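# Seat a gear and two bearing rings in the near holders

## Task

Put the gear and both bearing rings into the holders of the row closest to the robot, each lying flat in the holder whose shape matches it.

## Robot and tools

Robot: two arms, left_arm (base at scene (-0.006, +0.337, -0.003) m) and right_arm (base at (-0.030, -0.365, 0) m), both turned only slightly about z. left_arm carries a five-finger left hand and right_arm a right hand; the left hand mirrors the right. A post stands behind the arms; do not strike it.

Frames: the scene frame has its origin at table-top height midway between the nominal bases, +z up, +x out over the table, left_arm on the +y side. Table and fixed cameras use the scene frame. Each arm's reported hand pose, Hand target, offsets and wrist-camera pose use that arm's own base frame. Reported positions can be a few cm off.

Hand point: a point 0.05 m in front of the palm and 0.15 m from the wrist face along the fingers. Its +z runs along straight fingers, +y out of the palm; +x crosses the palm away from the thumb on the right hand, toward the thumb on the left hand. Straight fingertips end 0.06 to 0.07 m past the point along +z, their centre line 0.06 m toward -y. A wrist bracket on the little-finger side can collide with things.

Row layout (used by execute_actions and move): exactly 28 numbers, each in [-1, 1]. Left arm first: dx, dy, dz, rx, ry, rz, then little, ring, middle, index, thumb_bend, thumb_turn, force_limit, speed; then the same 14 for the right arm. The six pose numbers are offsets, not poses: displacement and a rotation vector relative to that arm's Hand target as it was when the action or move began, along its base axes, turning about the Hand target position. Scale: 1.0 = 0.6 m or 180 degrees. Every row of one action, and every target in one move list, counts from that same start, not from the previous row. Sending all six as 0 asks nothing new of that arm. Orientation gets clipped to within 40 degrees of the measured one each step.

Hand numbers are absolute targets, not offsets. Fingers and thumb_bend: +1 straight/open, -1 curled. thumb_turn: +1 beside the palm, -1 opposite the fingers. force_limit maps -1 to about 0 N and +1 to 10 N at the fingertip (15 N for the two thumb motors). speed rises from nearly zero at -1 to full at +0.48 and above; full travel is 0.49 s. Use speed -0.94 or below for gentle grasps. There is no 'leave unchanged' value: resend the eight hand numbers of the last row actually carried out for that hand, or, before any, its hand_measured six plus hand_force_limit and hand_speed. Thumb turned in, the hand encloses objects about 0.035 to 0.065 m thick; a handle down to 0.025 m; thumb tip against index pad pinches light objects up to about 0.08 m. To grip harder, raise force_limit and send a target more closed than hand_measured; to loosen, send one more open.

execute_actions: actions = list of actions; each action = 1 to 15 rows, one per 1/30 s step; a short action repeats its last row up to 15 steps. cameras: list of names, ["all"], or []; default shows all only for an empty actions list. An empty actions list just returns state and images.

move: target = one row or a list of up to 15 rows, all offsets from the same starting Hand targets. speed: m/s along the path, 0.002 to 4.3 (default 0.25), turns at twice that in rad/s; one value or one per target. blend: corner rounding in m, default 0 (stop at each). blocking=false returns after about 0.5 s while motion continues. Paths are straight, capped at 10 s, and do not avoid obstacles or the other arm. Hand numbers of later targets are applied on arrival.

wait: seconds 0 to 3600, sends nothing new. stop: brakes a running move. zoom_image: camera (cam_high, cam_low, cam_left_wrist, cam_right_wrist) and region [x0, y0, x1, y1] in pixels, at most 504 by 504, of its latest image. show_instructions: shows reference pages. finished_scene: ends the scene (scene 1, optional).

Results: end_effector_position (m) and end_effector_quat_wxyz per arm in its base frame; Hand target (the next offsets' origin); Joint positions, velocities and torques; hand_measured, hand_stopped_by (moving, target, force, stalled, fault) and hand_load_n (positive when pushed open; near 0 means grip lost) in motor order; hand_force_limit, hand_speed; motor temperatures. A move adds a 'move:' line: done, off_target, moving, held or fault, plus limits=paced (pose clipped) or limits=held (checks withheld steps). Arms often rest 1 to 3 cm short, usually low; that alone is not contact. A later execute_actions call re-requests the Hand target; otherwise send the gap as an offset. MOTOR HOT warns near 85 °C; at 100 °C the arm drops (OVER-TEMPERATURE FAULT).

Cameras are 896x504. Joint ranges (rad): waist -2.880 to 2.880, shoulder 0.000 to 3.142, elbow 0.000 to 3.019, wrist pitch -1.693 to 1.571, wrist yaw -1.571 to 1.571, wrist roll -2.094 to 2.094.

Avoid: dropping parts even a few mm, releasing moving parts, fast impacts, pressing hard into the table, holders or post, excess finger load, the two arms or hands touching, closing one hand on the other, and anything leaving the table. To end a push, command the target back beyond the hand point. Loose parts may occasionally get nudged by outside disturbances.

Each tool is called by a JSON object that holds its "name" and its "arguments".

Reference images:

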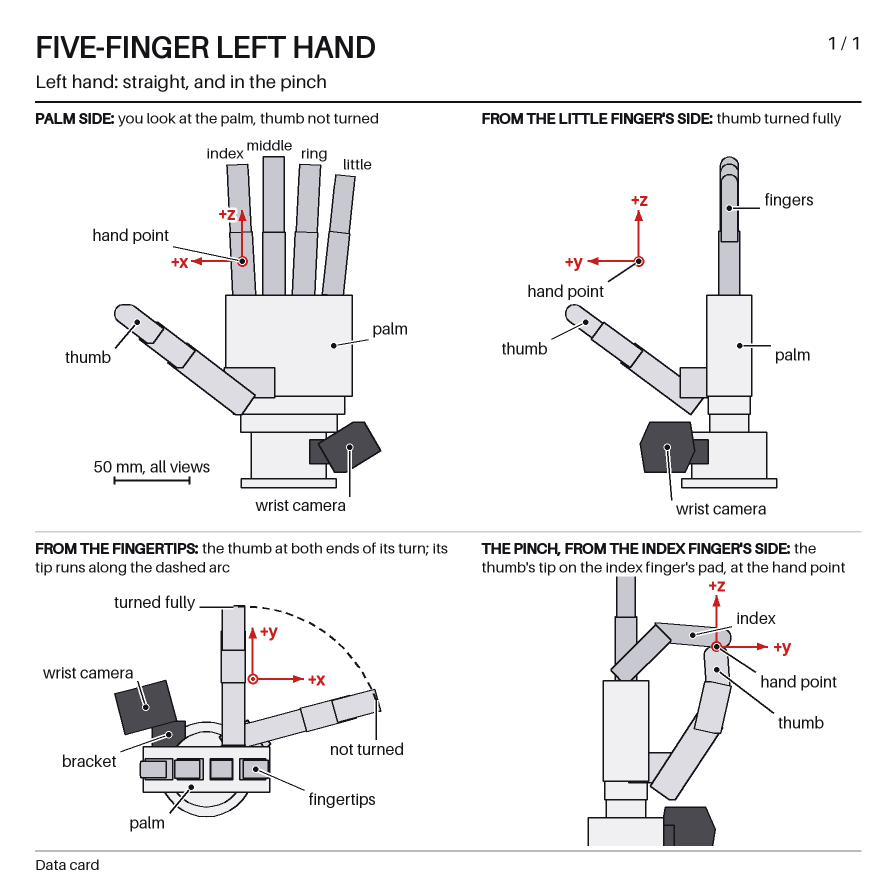

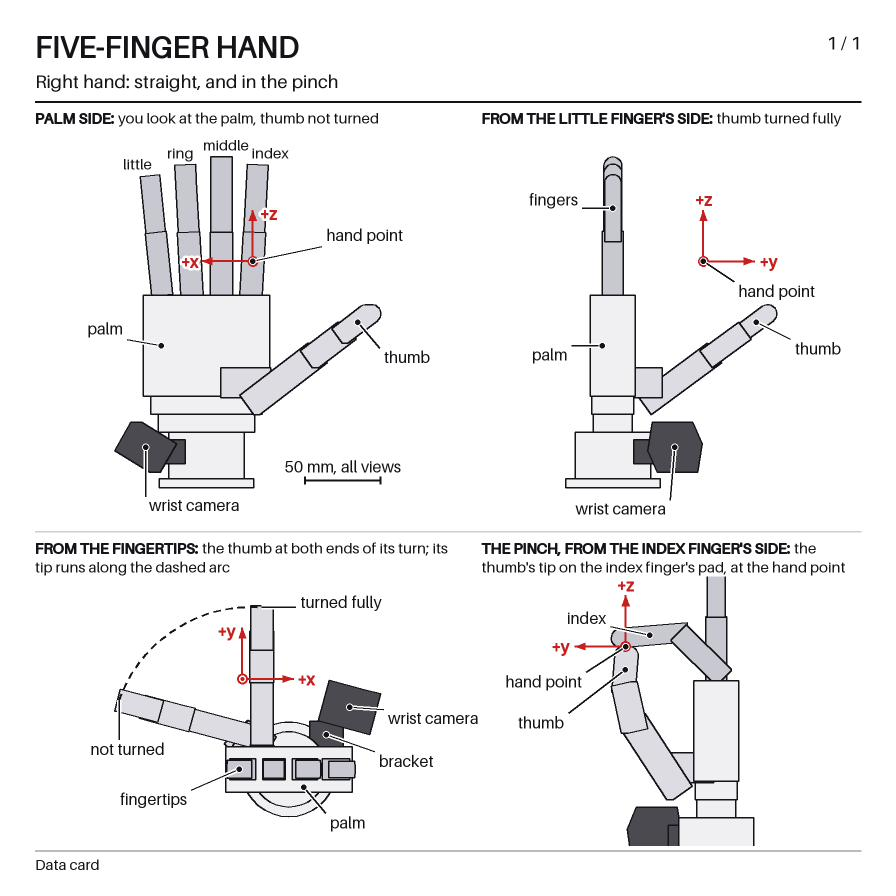

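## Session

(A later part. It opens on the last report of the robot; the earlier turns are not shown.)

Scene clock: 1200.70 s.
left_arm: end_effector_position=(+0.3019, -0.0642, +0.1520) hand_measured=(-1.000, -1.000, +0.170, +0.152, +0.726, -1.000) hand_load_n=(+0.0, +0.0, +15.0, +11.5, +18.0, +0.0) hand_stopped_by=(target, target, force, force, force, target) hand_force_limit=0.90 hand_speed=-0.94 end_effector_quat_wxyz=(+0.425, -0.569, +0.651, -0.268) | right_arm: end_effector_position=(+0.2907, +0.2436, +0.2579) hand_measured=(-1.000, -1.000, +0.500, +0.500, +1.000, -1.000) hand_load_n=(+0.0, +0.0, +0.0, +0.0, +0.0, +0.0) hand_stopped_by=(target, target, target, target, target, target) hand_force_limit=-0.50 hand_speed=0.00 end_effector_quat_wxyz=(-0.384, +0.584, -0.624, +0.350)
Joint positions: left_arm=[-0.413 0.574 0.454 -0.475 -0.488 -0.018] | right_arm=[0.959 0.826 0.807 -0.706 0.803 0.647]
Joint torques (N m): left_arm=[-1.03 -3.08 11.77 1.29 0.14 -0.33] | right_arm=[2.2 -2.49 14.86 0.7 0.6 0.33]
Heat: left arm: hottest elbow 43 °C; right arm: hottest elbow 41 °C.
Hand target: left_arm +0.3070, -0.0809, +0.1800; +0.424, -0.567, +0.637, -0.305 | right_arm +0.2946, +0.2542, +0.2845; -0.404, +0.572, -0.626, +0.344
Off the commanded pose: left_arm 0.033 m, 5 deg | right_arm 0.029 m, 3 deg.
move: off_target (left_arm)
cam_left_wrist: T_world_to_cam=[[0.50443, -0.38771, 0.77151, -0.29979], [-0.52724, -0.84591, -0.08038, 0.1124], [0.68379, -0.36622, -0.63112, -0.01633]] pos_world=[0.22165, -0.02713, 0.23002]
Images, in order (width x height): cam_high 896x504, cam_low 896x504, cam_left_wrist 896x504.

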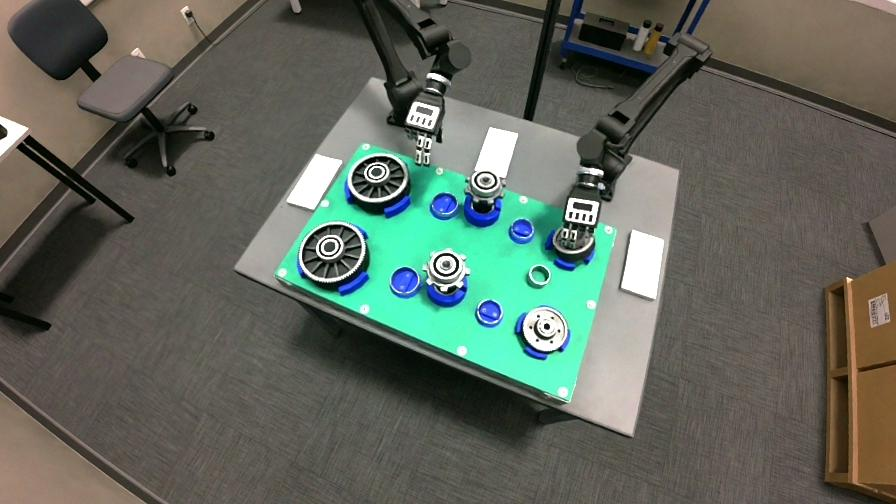

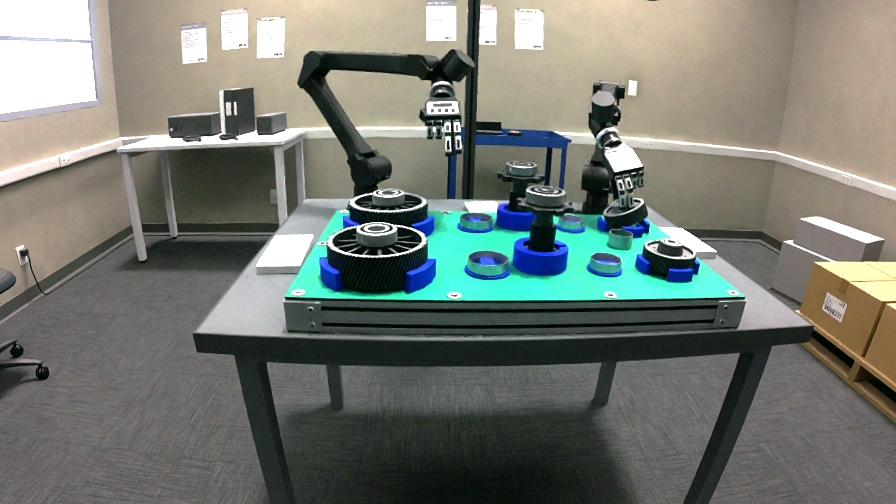

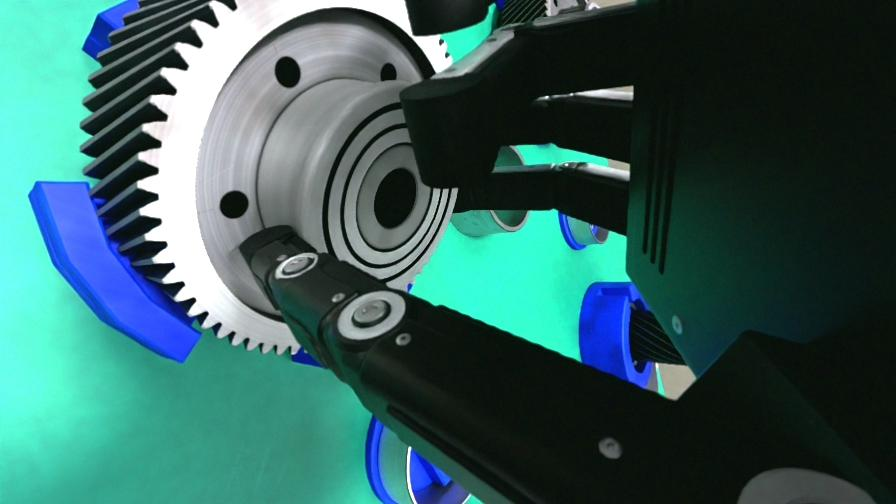

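{"name": "move", "arguments": {"target": [0,-0.004,-0.0167,-0.03,0.006,0,-1,-1,-0.4,-0.4,0.2,-1,0.9,-0.94,0,0,0,0,0,0,-1,-1,0.5,0.5,1.0,-1,-0.5,0], "speed": 0.03, "cameras": ["cam_low","cam_left_wrist","cam_high"]}}

{"name": "zoom_image", "arguments": {"camera": "cam_low", "region": [590, 190, 660, 245]}}

{"name": "zoom_image", "arguments": {"camera": "cam_high", "region": [540, 205, 610, 275]}}

Scene clock: 1208.70 s.
left_arm: end_effector_position=(+0.3028, -0.0690, +0.1520) hand_measured=(-1.000, -1.000, +0.170, +0.152, +0.726, -1.000) hand_load_n=(+0.0, +0.0, +22.0, +2.5, +17.0, -1.5) hand_stopped_by=(target, target, force, force, force, target) hand_force_limit=0.90 hand_speed=-0.94 end_effector_quat_wxyz=(+0.400, -0.585, +0.642, -0.292) | right_arm: end_effector_position=(+0.2907, +0.2436, +0.2579) hand_measured=(-1.000, -1.000, +0.500, +0.500, +1.000, -1.000) hand_load_n=(+0.0, +0.0, +0.0, +0.0, +0.0, +0.0) hand_stopped_by=(target, target, target, target, target, target) hand_force_limit=-0.50 hand_speed=0.00 end_effector_quat_wxyz=(-0.384, +0.584, -0.624, +0.350)
Joint positions: left_arm=[-0.369 0.567 0.454 -0.475 -0.405 -0.056] | right_arm=[0.959 0.826 0.807 -0.706 0.803 0.647]
Joint torques (N m): left_arm=[0.32 -2.96 10.02 1.99 0.96 -0.45] | right_arm=[2.32 -2.84 14.69 0.75 0.61 0.3]
Heat: left arm: hottest elbow 45 °C; right arm: hottest elbow 41 °C.
Hand target: left_arm +0.3070, -0.0833, +0.1700; +0.391, -0.589, +0.626, -0.330 | right_arm +0.2946, +0.2542, +0.2845; -0.404, +0.572, -0.626, +0.344
Off the commanded pose: left_arm 0.023 m, 5 deg | right_arm 0.029 m, 3 deg.
move: off_target (left_arm)
cam_left_wrist: T_world_to_cam=[[0.50813, -0.32908, 0.79594, -0.30284], [-0.53168, -0.84688, -0.01071, 0.09945], [0.67758, -0.41774, -0.60529, -0.02437]] pos_world=[0.22327, -0.02561, 0.22736]
Images, in order (width x height): cam_high 896x504, cam_low 896x504, cam_left_wrist 896x504.

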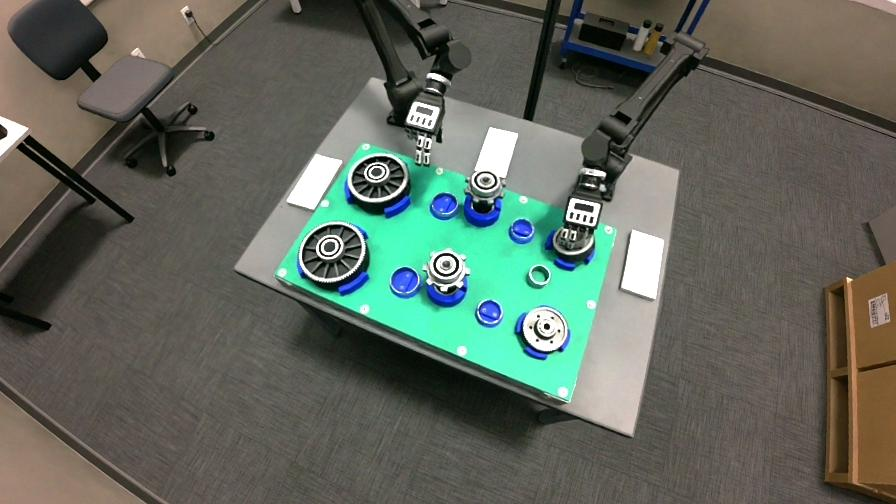

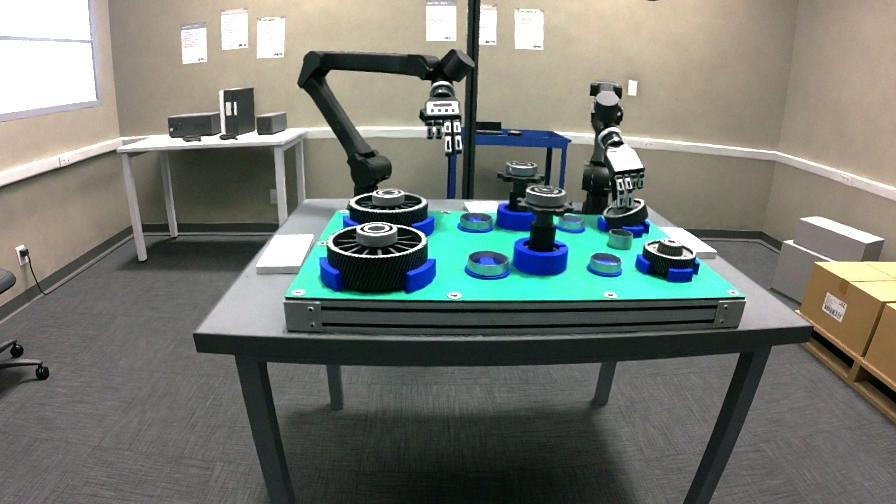

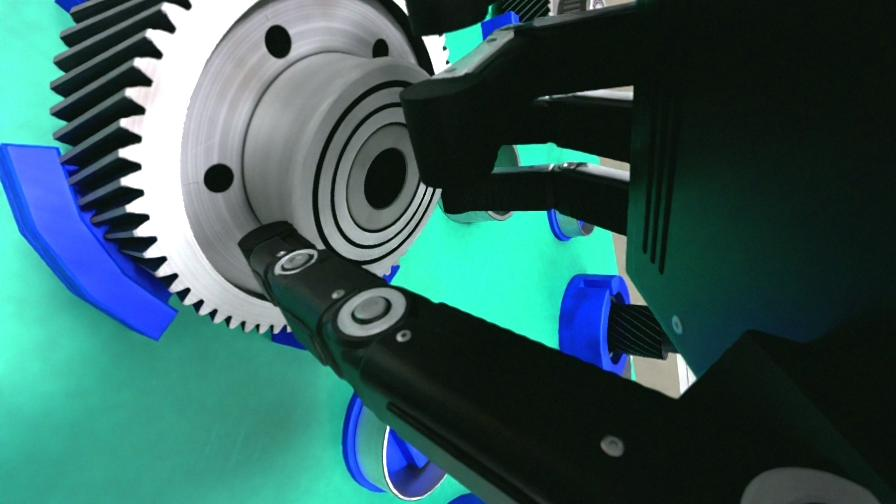

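Scaled by 7.200.

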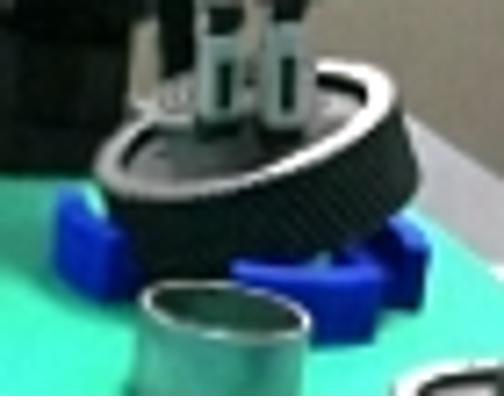

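Scaled by 7.200.

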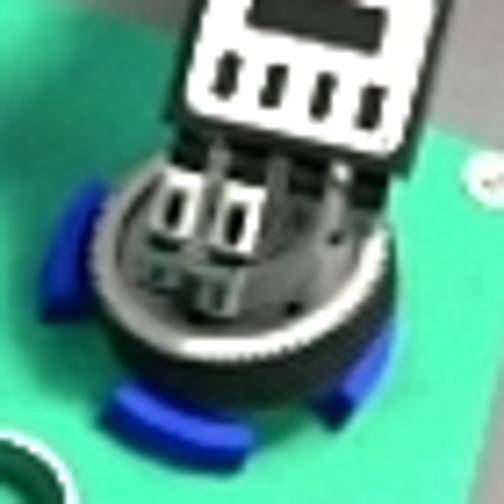

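{"name": "move", "arguments": {"target": [-0.004,0.005,-0.02,0.0,0.01,0,-1,-1,-0.4,-0.4,0.2,-1,0.9,-0.94,0,0,0,0,0,0,-1,-1,0.5,0.5,1.0,-1,-0.5,0], "speed": 0.03, "cameras": ["cam_low","cam_left_wrist","cam_high"]}}

{"name": "zoom_image", "arguments": {"camera": "cam_low", "region": [590, 190, 660, 245]}}

{"name": "zoom_image", "arguments": {"camera": "cam_high", "region": [540, 205, 610, 275]}}

Scene clock: 1211.03 s.
left_arm: end_effector_position=(+0.3033, -0.0686, +0.1516) hand_measured=(-1.000, -1.000, +0.170, +0.152, +0.726, -1.000) hand_load_n=(+0.0, +0.0, +22.5, +2.5, +16.5, -0.5) hand_stopped_by=(target, target, force, force, force, target) hand_force_limit=0.90 hand_speed=-0.94 end_effector_quat_wxyz=(-0.394, +0.589, -0.640, +0.296) | right_arm: end_effector_position=(+0.2907, +0.2436, +0.2579) hand_measured=(-1.000, -1.000, +0.500, +0.500, +1.000, -1.000) hand_load_n=(+0.0, +0.0, -0.5, +0.0, +0.0, +0.0) hand_stopped_by=(target, target, target, target, target, target) hand_force_limit=-0.50 hand_speed=0.00 end_effector_quat_wxyz=(-0.384, +0.584, -0.624, +0.350)
Joint positions: left_arm=[-0.352 0.567 0.454 -0.475 -0.383 -0.063] | right_arm=[0.959 0.826 0.807 -0.706 0.803 0.647]
Joint torques (N m): left_arm=[-0.26 -1.67 9.07 1.59 0.96 -0.39] | right_arm=[2.37 -2.49 14.9 0.68 0.64 0.31]
Heat: left arm: hottest elbow 45 °C; right arm: hottest elbow 41 °C.
Hand target: left_arm +0.3046, -0.0804, +0.1580; -0.381, +0.594, -0.632, +0.320 | right_arm +0.2946, +0.2542, +0.2845; -0.404, +0.572, -0.626, +0.344
Off the commanded pose: left_arm 0.013 m, 3 deg | right_arm 0.029 m, 3 deg.
move: off_target (left_arm)
cam_left_wrist: T_world_to_cam=[[0.5117, -0.31424, 0.79963, -0.30322], [-0.52983, -0.84808, 0.00576, 0.09704], [0.67634, -0.42662, -0.60046, -0.02573]] pos_world=[0.22398, -0.02396, 0.22646]
Images, in order (width x height): cam_high 896x504, cam_low 896x504, cam_left_wrist 896x504.

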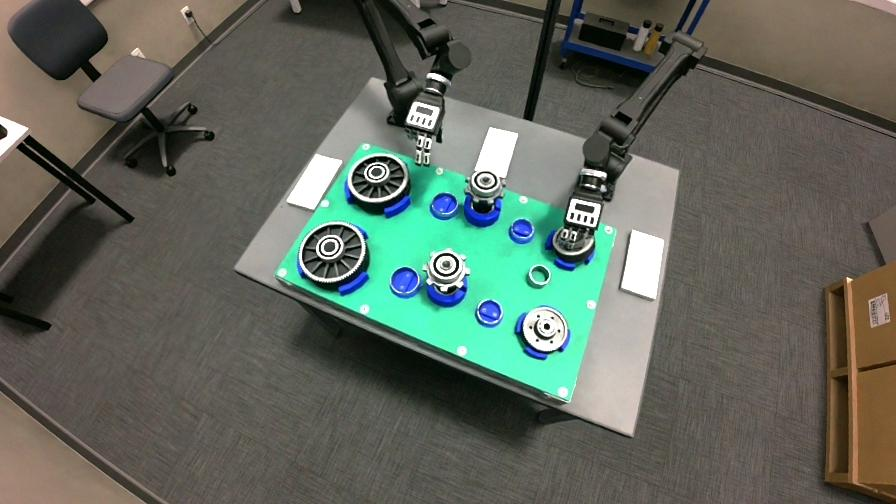

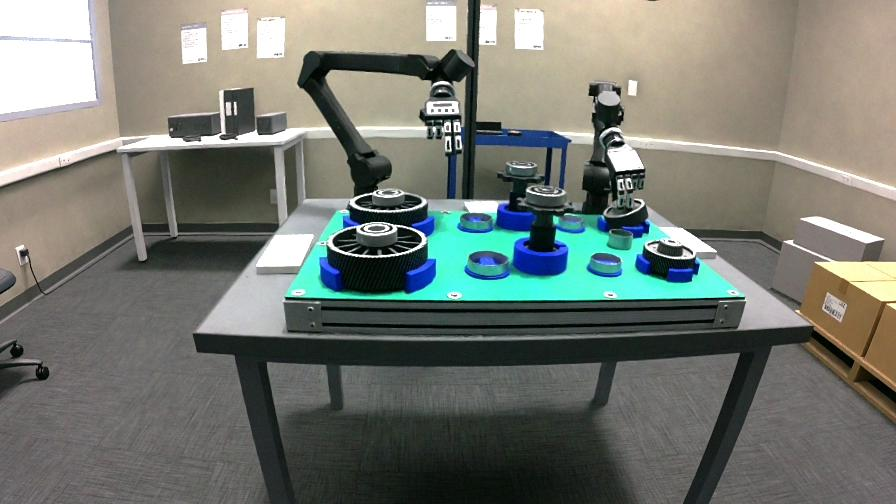

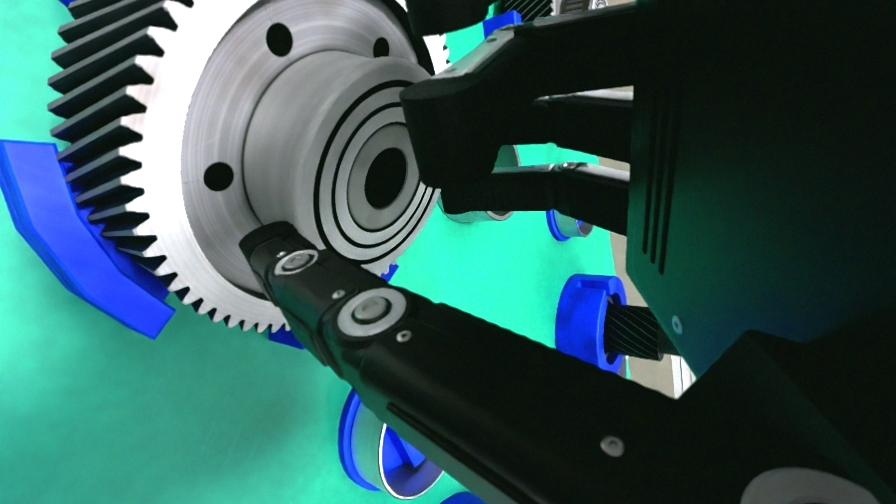

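Scaled by 7.200.

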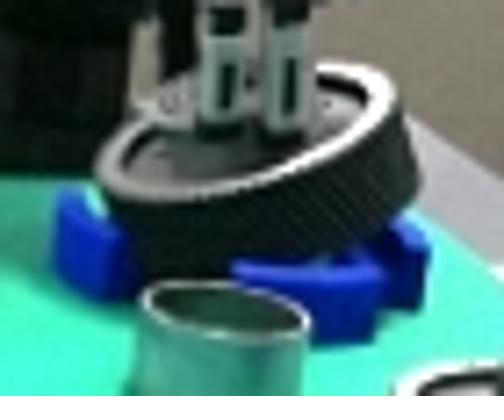

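Scaled by 7.200.

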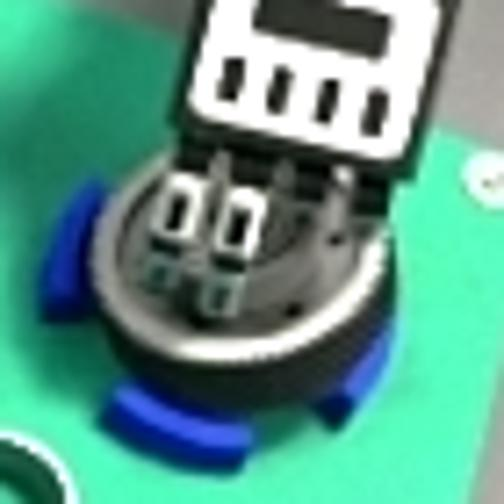

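{"name": "move", "arguments": {"target": [0,0.012,-0.014,0.0,0.008,0,-1,-1,-0.4,-0.4,0.2,-1,0.9,-0.94,0,0,0,0,0,0,-1,-1,0.5,0.5,1.0,-1,-0.5,0], "speed": 0.03, "cameras": ["cam_low","cam_high"]}}

{"name": "zoom_image", "arguments": {"camera": "cam_low", "region": [590, 190, 660, 245]}}

Scene clock: 1213.90 s.
left_arm: end_effector_position=(+0.3052, -0.0667, +0.1494) hand_measured=(-1.000, -1.000, +0.170, +0.150, +0.726, -1.000) hand_load_n=(+0.0, +0.5, +20.0, +1.5, +15.5, +1.5) hand_stopped_by=(target, target, force, force, force, target) hand_force_limit=0.90 hand_speed=-0.94 end_effector_quat_wxyz=(-0.383, +0.595, -0.639, +0.301) | right_arm: end_effector_position=(+0.2907, +0.2436, +0.2579) hand_measured=(-1.000, -1.000, +0.500, +0.500, +1.000, -1.000) hand_load_n=(+0.0, +0.0, +0.0, +0.0, +0.0, +0.0) hand_stopped_by=(target, target, target, target, target, target) hand_force_limit=-0.50 hand_speed=0.00 end_effector_quat_wxyz=(-0.384, +0.584, -0.624, +0.350)
Joint positions: left_arm=[-0.314 0.574 0.454 -0.47 -0.335 -0.063] | right_arm=[0.959 0.826 0.807 -0.706 0.803 0.647]
Joint torques (N m): left_arm=[1.14 -1.03 8.5 1.69 0.67 -0.26] | right_arm=[2.02 -2.78 14.82 0.65 0.61 0.29]
Heat: left arm: hottest elbow 45 °C; right arm: hottest elbow 41 °C.
Hand target: left_arm +0.3046, -0.0731, +0.1495; -0.373, +0.598, -0.637, +0.313 | right_arm +0.2946, +0.2542, +0.2845; -0.404, +0.572, -0.626, +0.344
Off the commanded pose: left_arm 0.006 m, 2 deg | right_arm 0.029 m, 3 deg.
move: done
Images, in order (width x height): cam_high 896x504, cam_low 896x504.

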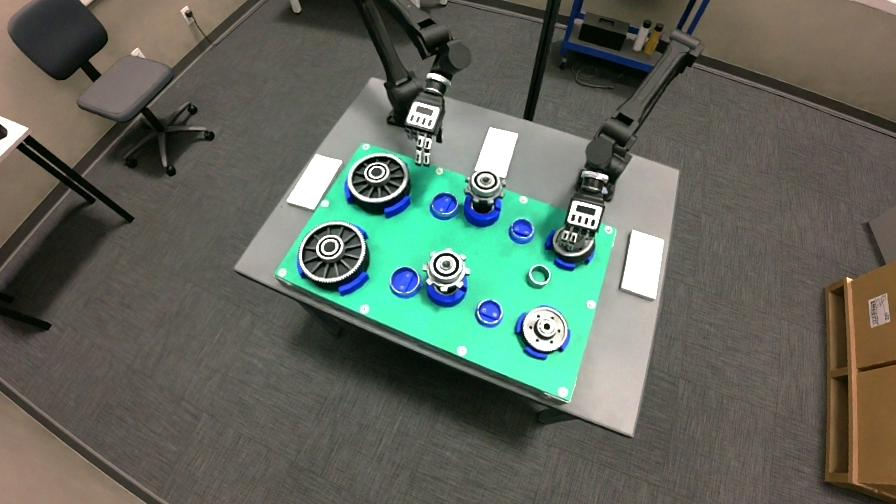

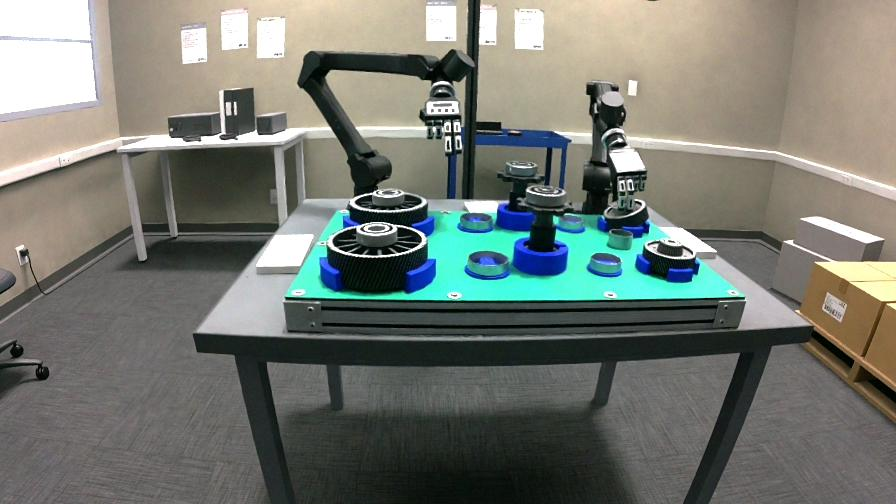

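Scaled by 7.200.

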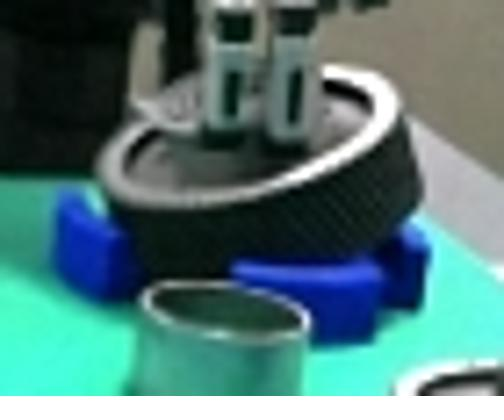

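{"name": "move", "arguments": {"target": [[0,0,0,0,0,0,-1,-1,0.45,0.45,0.95,-1,-0.1,-0.5,0,0,0,0,0,0,-1,-1,0.5,0.5,1.0,-1,-0.5,0],[0,0,0.12,-0.01,-0.06,0,-1,-1,0.45,0.45,0.95,-1,-0.1,-0.5,0,0,0,0,0,0,-1,-1,0.5,0.5,1.0,-1,-0.5,0]], "speed": 0.08, "cameras": ["cam_left_wrist"]}}

Scene clock: 1221.73 s.
left_arm: end_effector_position=(+0.2987, -0.0682, +0.1916) hand_measured=(-1.000, -1.000, +0.450, +0.450, +0.950, -1.000) hand_load_n=(+0.0, +0.0, +0.0, +0.0, +0.0, +0.5) hand_stopped_by=(target, target, target, target, target, target) hand_force_limit=-0.10 hand_speed=-0.50 end_effector_quat_wxyz=(-0.413, +0.581, -0.603, +0.358) | right_arm: end_effector_position=(+0.2907, +0.2436, +0.2579) hand_measured=(-1.000, -1.000, +0.500, +0.500, +1.000, -1.000) hand_load_n=(+0.0, +0.0, +0.0, +0.0, +0.0, +0.0) hand_stopped_by=(target, target, target, target, target, target) hand_force_limit=-0.50 hand_speed=0.00 end_effector_quat_wxyz=(-0.384, +0.584, -0.624, +0.350)
Joint positions: left_arm=[-0.334 0.426 0.453 -0.47 -0.351 -0.073] | right_arm=[0.959 0.826 0.807 -0.706 0.803 0.647]
Joint torques (N m): left_arm=[-0.44 -1.96 12.51 1.48 -0.22 -0.03] | right_arm=[1.44 -2.61 14.69 0.51 0.6 0.33]
Heat: left arm: hottest elbow 45 °C; right arm: hottest elbow 41 °C.
Hand target: left_arm +0.3046, -0.0731, +0.2217; -0.422, +0.572, -0.594, +0.378 | right_arm +0.2946, +0.2542, +0.2845; -0.404, +0.572, -0.626, +0.344
Off the commanded pose: left_arm 0.031 m, 3 deg | right_arm 0.029 m, 3 deg.
move: off_target (left_arm)
cam_left_wrist: T_world_to_cam=[[0.39987, -0.2559, 0.88013, -0.31077], [-0.53459, -0.8451, -0.00284, 0.09797], [0.74452, -0.46938, -0.47473, -0.04587]] pos_world=[0.21079, -0.01826, 0.25202]

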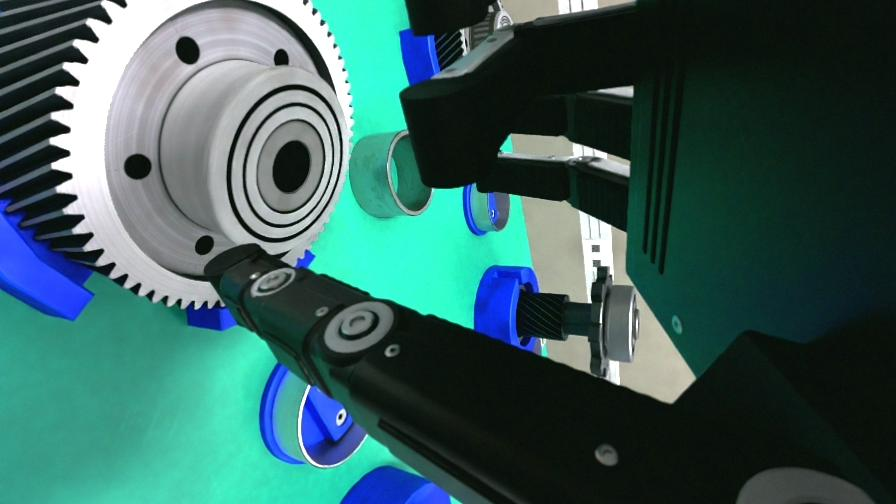

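{"name": "move", "arguments": {"target": [-0.13,0.05,0.08,0,0,0,-1,-1,0.45,0.45,0.95,-1,-0.1,-0.5,0,0,0,0,0,0,-1,-1,0.5,0.5,1.0,-1,-0.5,0], "speed": 0.12, "cameras": ["cam_left_wrist","cam_high","cam_low"]}}

{"name": "zoom_image", "arguments": {"camera": "cam_high", "region": [540, 205, 610, 275]}}

{"name": "zoom_image", "arguments": {"camera": "cam_low", "region": [590, 190, 660, 245]}}

Scene clock: 1225.00 s.
left_arm: end_effector_position=(+0.2273, -0.0461, +0.2348) hand_measured=(-1.000, -1.000, +0.450, +0.450, +0.950, -1.000) hand_load_n=(+0.0, +0.0, +0.0, +0.0, +0.0, +0.0) hand_stopped_by=(target, target, target, target, target, target) hand_force_limit=-0.10 hand_speed=-0.50 end_effector_quat_wxyz=(-0.408, +0.579, -0.607, +0.361) | right_arm: end_effector_position=(+0.2907, +0.2436, +0.2579) hand_measured=(-1.000, -1.000, +0.500, +0.500, +1.000, -1.000) hand_load_n=(+0.0, +0.0, +0.0, +0.0, +0.0, +0.0) hand_stopped_by=(target, target, target, target, target, target) hand_force_limit=-0.50 hand_speed=0.00 end_effector_quat_wxyz=(-0.384, +0.584, -0.624, +0.350)
Joint positions: left_arm=[-0.333 0.159 0.549 -0.834 -0.338 -0.071] | right_arm=[0.959 0.826 0.807 -0.706 0.803 0.647]
Joint torques (N m): left_arm=[1.2 1.73 13 1.32 -0.05 0.05] | right_arm=[1.73 -2.67 14.83 0.69 0.62 0.3]
Heat: left arm: hottest elbow 46 °C; right arm: hottest elbow 41 °C.
Hand target: left_arm +0.2266, -0.0431, +0.2697; -0.422, +0.572, -0.594, +0.378 | right_arm +0.2946, +0.2542, +0.2845; -0.404, +0.572, -0.626, +0.344
Off the commanded pose: left_arm 0.035 m, 3 deg | right_arm 0.029 m, 3 deg.
move: off_target (left_arm)
cam_left_wrist: T_world_to_cam=[[0.39904, -0.25708, 0.88016, -0.31451], [-0.5448, -0.83856, 0.00207, 0.08003], [0.73753, -0.48034, -0.47468, 0.03933]] pos_world=[0.1401, 0.00515, 0.29532]
Images, in order (width x height): cam_high 896x504, cam_low 896x504, cam_left_wrist 896x504.

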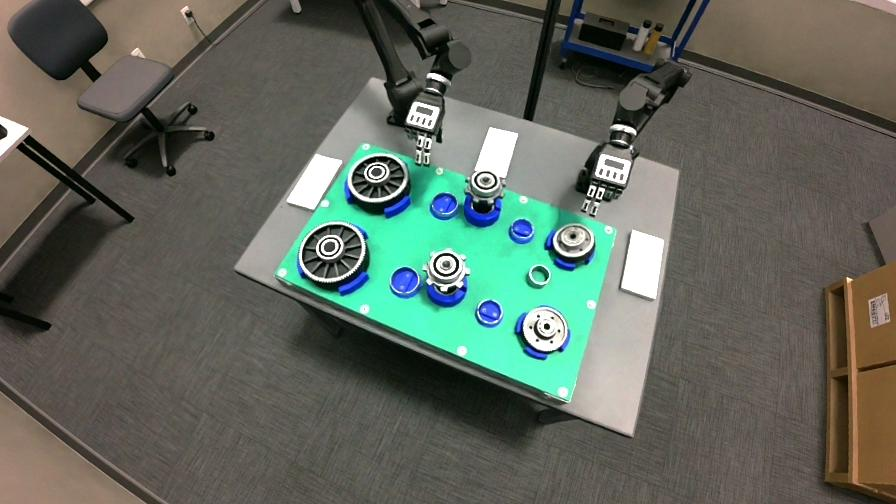

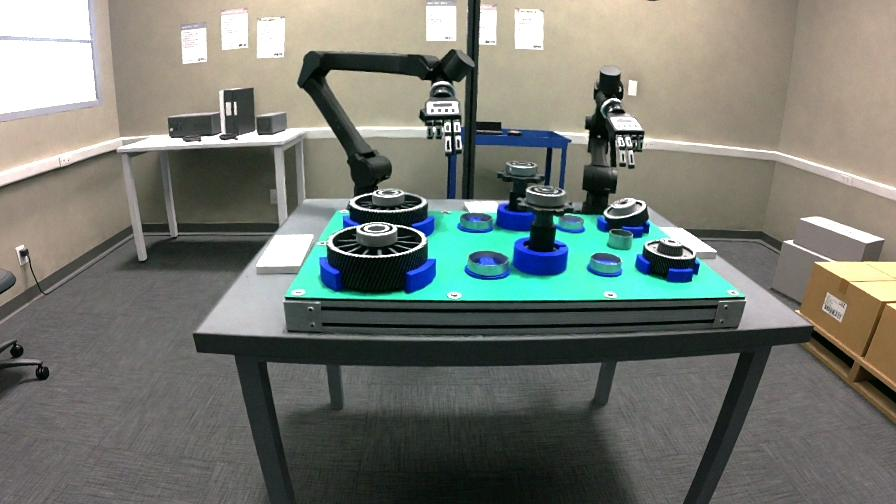

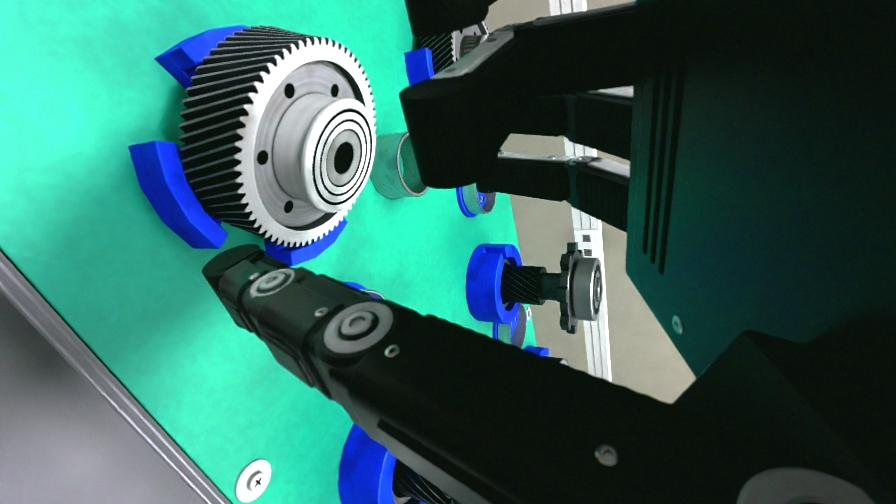

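Scaled by 7.200.

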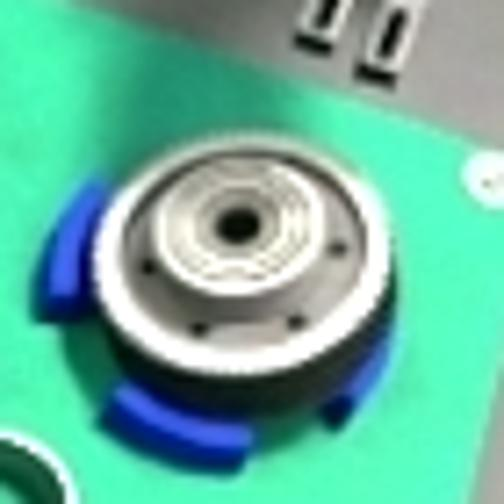

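Scaled by 7.200.

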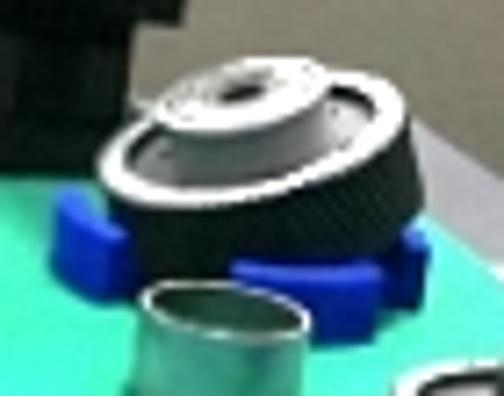

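{"name": "move", "arguments": {"target": [0.1342,-0.028,-0.1377,0.0458,0.0665,0.0009,-1,-1,0.45,0.45,0.95,-1,-0.1,-0.5,0,0,0,0,0,0,-1,-1,0.5,0.5,1.0,-1,-0.5,0], "speed": 0.1, "cameras": ["cam_left_wrist","cam_high"]}}

{"name": "zoom_image", "arguments": {"camera": "cam_high", "region": [540, 205, 610, 275]}}

Scene clock: 1245.00 s.
left_arm: end_effector_position=(+0.2981, -0.0600, +0.1718) hand_measured=(-1.000, -1.000, +0.450, +0.450, +0.950, -1.000) hand_load_n=(+0.0, +0.0, +0.0, +0.0, +0.0, +0.0) hand_stopped_by=(target, target, target, target, target, target) hand_force_limit=-0.10 hand_speed=-0.50 end_effector_quat_wxyz=(+0.385, -0.582, +0.668, -0.259) | right_arm: end_effector_position=(+0.2907, +0.2436, +0.2579) hand_measured=(-1.000, -1.000, +0.500, +0.500, +1.000, -1.000) hand_load_n=(+0.0, +0.0, +0.0, +0.0, +0.0, +0.0) hand_stopped_by=(target, target, target, target, target, target) hand_force_limit=-0.50 hand_speed=0.00 end_effector_quat_wxyz=(-0.384, +0.584, -0.624, +0.350)
Joint positions: left_arm=[-0.333 0.591 0.549 -0.614 -0.372 -0.011] | right_arm=[0.959 0.826 0.807 -0.706 0.803 0.647]
Joint torques (N m): left_arm=[1.61 -1.9 10.17 2.22 -0.29 0.09] | right_arm=[2.37 -3.49 14.8 0.61 0.62 0.29]
Motor temperatures (°C): left_arm=[25 26 50 24 21 23] | right_arm=[25 23 41 24 25 22]
Heat: left arm: hottest elbow 50 °C; right arm: hottest elbow 41 °C.
Hand target: left_arm +0.3071, -0.0599, +0.1870; +0.398, -0.577, +0.659, -0.272 | right_arm +0.2946, +0.2542, +0.2845; -0.404, +0.572, -0.626, +0.344
Off the commanded pose: left_arm 0.018 m, 2 deg | right_arm 0.029 m, 3 deg.
move: off_target (left_arm)
cam_left_wrist: T_world_to_cam=[[0.56058, -0.37033, 0.74068, -0.32185], [-0.54552, -0.83808, -0.00616, 0.10868], [0.62303, -0.4006, -0.67183, 0.02334]] pos_world=[0.22517, -0.01876, 0.25473]
Images, in order (width x height): cam_high 896x504, cam_left_wrist 896x504.

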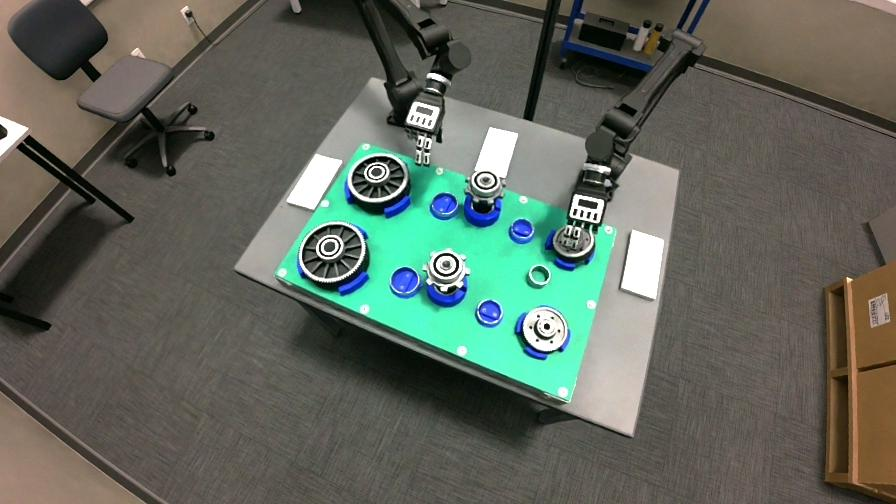

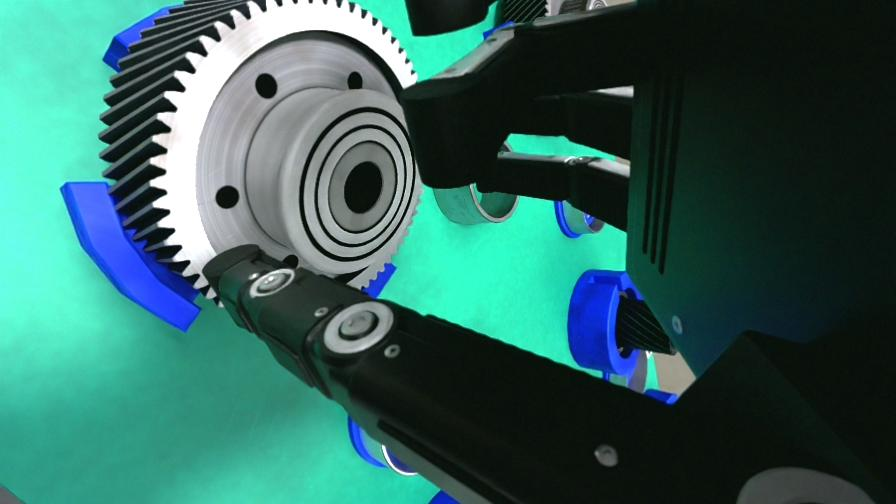

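Scaled by 7.200.

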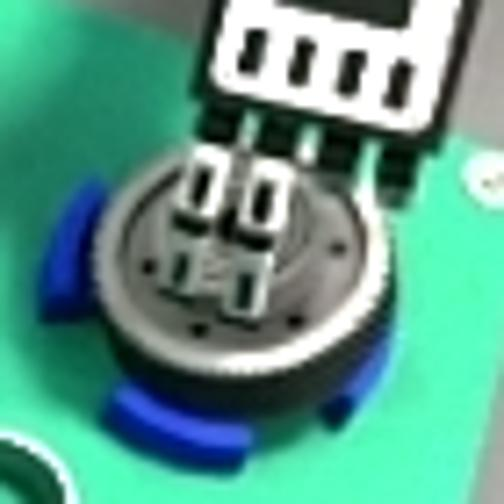

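{"name": "move", "arguments": {"target": [[0.02,0.0,0.0,0,0,0,-1,-1,0.45,0.45,0.95,-1,-0.1,-0.5,0,0,0,0,0,0,-1,-1,0.5,0.5,1.0,-1,-0.5,0]], "speed": 0.05}}

Scene clock: 1247.93 s.
left_arm: end_effector_position=(+0.3067, -0.0596, +0.1672) hand_measured=(-1.000, -1.000, +0.450, +0.450, +0.950, -1.000) hand_load_n=(+0.0, +0.0, -0.5, +0.0, +0.0, +0.0) hand_stopped_by=(target, target, target, target, target, target) hand_force_limit=-0.10 hand_speed=-0.50 end_effector_quat_wxyz=(+0.385, -0.582, +0.669, -0.257) | right_arm: end_effector_position=(+0.2907, +0.2436, +0.2579) hand_measured=(-1.000, -1.000, +0.500, +0.500, +1.000, -1.000) hand_load_n=(+0.0, +0.0, +0.0, +0.0, +0.0, +0.0) hand_stopped_by=(target, target, target, target, target, target) hand_force_limit=-0.50 hand_speed=0.00 end_effector_quat_wxyz=(-0.384, +0.584, -0.624, +0.350)
Joint positions: left_arm=[-0.318 0.627 0.549 -0.58 -0.361 0] | right_arm=[0.959 0.826 0.807 -0.706 0.803 0.647]
Joint torques (N m): left_arm=[1.9 -1.2 11.07 2.25 -0.09 0.1] | right_arm=[2.08 -2.67 14.82 0.53 0.63 0.29]
Heat: left arm: hottest elbow 49 °C; right arm: hottest elbow 41 °C.
Hand target: left_arm +0.3192, -0.0599, +0.1870; +0.398, -0.577, +0.659, -0.272 | right_arm +0.2946, +0.2542, +0.2845; -0.404, +0.572, -0.626, +0.344
Off the commanded pose: left_arm 0.023 m, 3 deg | right_arm 0.029 m, 3 deg.
move: off_target (left_arm)

{"name": "move", "arguments": {"target": [[0.0,0.002,-0.05,0,0,0,-1,-1,0.45,0.45,0.95,-1,-0.1,-0.5,0,0,0,0,0,0,-1,-1,0.5,0.5,1.0,-1,-0.5,0]], "speed": 0.03, "cameras": ["cam_left_wrist","cam_high"]}}

Scene clock: 1250.80 s.
left_arm: end_effector_position=(+0.3158, -0.0616, +0.1591) hand_measured=(-1.000, -1.000, +0.450, +0.450, +0.950, -1.000) hand_load_n=(+0.0, +0.0, +0.0, +0.0, +0.0, +0.0) hand_stopped_by=(target, target, target, target, target, target) hand_force_limit=-0.10 hand_speed=-0.50 end_effector_quat_wxyz=(+0.394, -0.578, +0.660, -0.272) | right_arm: end_effector_position=(+0.2907, +0.2436, +0.2579) hand_measured=(-1.000, -1.000, +0.500, +0.500, +1.000, -1.000) hand_load_n=(+0.0, +0.0, +0.0, +0.0, +0.0, +0.0) hand_stopped_by=(target, target, target, target, target, target) hand_force_limit=-0.50 hand_speed=0.00 end_effector_quat_wxyz=(-0.384, +0.584, -0.624, +0.350)
Joint positions: left_arm=[-0.313 0.636 0.511 -0.491 -0.356 0.005] | right_arm=[0.959 0.826 0.807 -0.706 0.803 0.647]
Joint torques (N m): left_arm=[2.32 -1.32 8.18 2.18 -0.02 0.07] | right_arm=[2.55 -2.67 14.83 0.64 0.63 0.31]
Heat: left arm: hottest elbow 49 °C; right arm: hottest elbow 41 °C.
Hand target: left_arm +0.3190, -0.0587, +0.1568; +0.398, -0.577, +0.659, -0.272 | right_arm +0.2946, +0.2542, +0.2845; -0.404, +0.572, -0.626, +0.344
Off the commanded pose: left_arm 0.005 m, 1 deg | right_arm 0.029 m, 3 deg.
move: done
cam_left_wrist: T_world_to_cam=[[0.53473, -0.36451, 0.76236, -0.31778], [-0.54633, -0.83739, -0.01717, 0.11905], [0.64465, -0.40732, -0.64692, -0.00808]] pos_world=[0.24018, -0.01943, 0.23908]
Images, in order (width x height): cam_high 896x504, cam_left_wrist 896x504.

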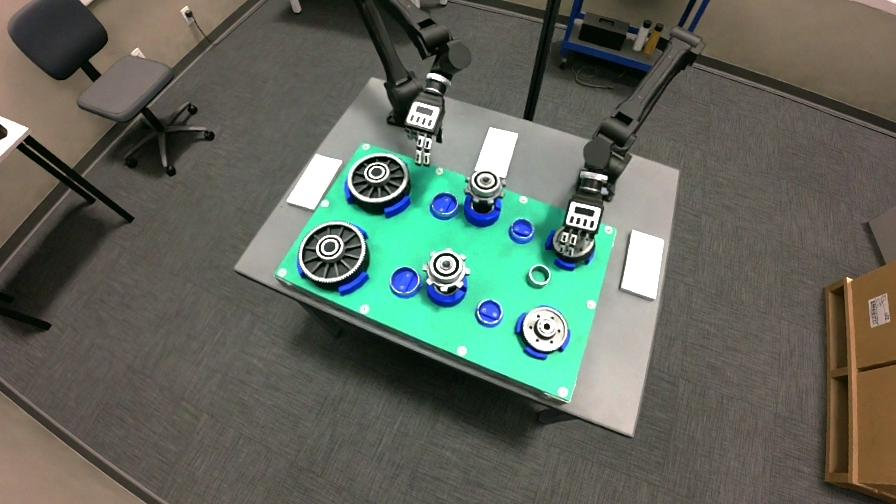

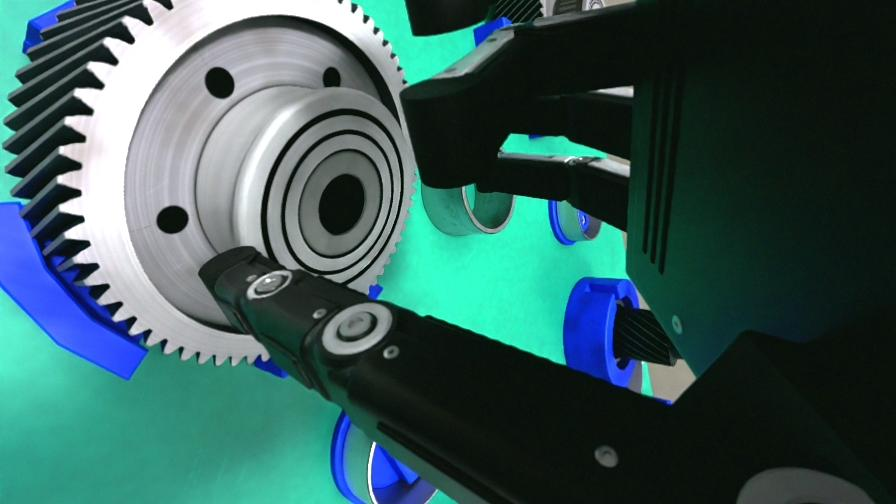

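{"name": "move", "arguments": {"target": [[-0.016,0.003,0.0,0,0,0,-1,-1,0.45,0.45,0.95,-1,-0.1,-0.5,0,0,0,0,0,0,-1,-1,0.5,0.5,1.0,-1,-0.5,0]], "speed": 0.03, "cameras": ["cam_left_wrist"]}}

Scene clock: 1252.77 s.
left_arm: end_effector_position=(+0.3124, -0.0605, +0.1609) hand_measured=(-1.000, -1.000, +0.450, +0.450, +0.950, -1.000) hand_load_n=(+0.0, +0.0, +0.0, +0.0, +0.0, +0.0) hand_stopped_by=(target, target, target, target, target, target) hand_force_limit=-0.10 hand_speed=-0.50 end_effector_quat_wxyz=(+0.397, -0.577, +0.657, -0.278) | right_arm: end_effector_position=(+0.2907, +0.2436, +0.2579) hand_measured=(-1.000, -1.000, +0.500, +0.500, +1.000, -1.000) hand_load_n=(+0.0, +0.0, +0.0, +0.0, +0.0, +0.0) hand_stopped_by=(target, target, target, target, target, target) hand_force_limit=-0.50 hand_speed=0.00 end_effector_quat_wxyz=(-0.384, +0.584, -0.624, +0.350)
Joint positions: left_arm=[-0.313 0.609 0.5 -0.491 -0.356 0.005] | right_arm=[0.959 0.826 0.807 -0.706 0.803 0.647]
Joint torques (N m): left_arm=[1.67 -2.08 8.16 1.11 -0.23 0.04] | right_arm=[1.9 -2.9 14.89 0.87 0.6 0.32]
Heat: left arm: hottest elbow 49 °C; right arm: hottest elbow 41 °C.
Hand target: left_arm +0.3095, -0.0569, +0.1569; +0.398, -0.577, +0.659, -0.272 | right_arm +0.2946, +0.2542, +0.2845; -0.404, +0.572, -0.626, +0.344
Off the commanded pose: left_arm 0.006 m, 1 deg | right_arm 0.029 m, 3 deg.
move: done
cam_left_wrist: T_world_to_cam=[[0.5228, -0.36062, 0.77242, -0.31477], [-0.54602, -0.8375, -0.02144, 0.11871], [0.65463, -0.41055, -0.63475, -0.00956]] pos_world=[0.23563, -0.01802, 0.23961]

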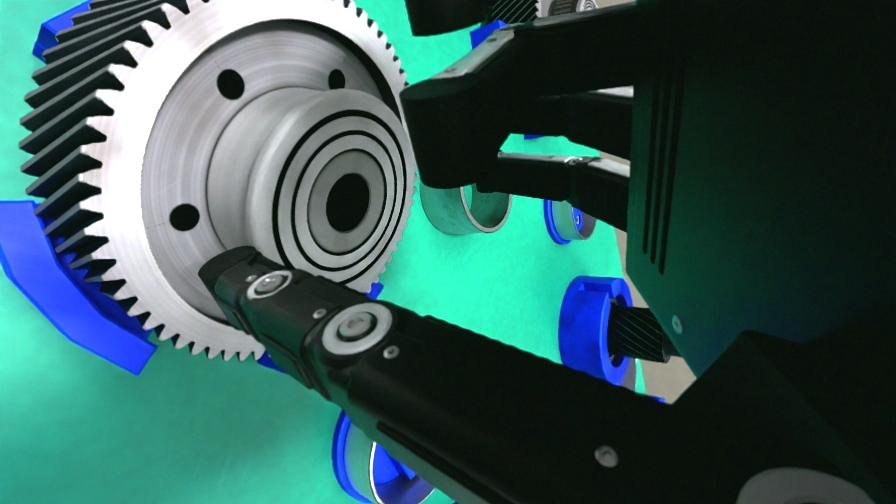

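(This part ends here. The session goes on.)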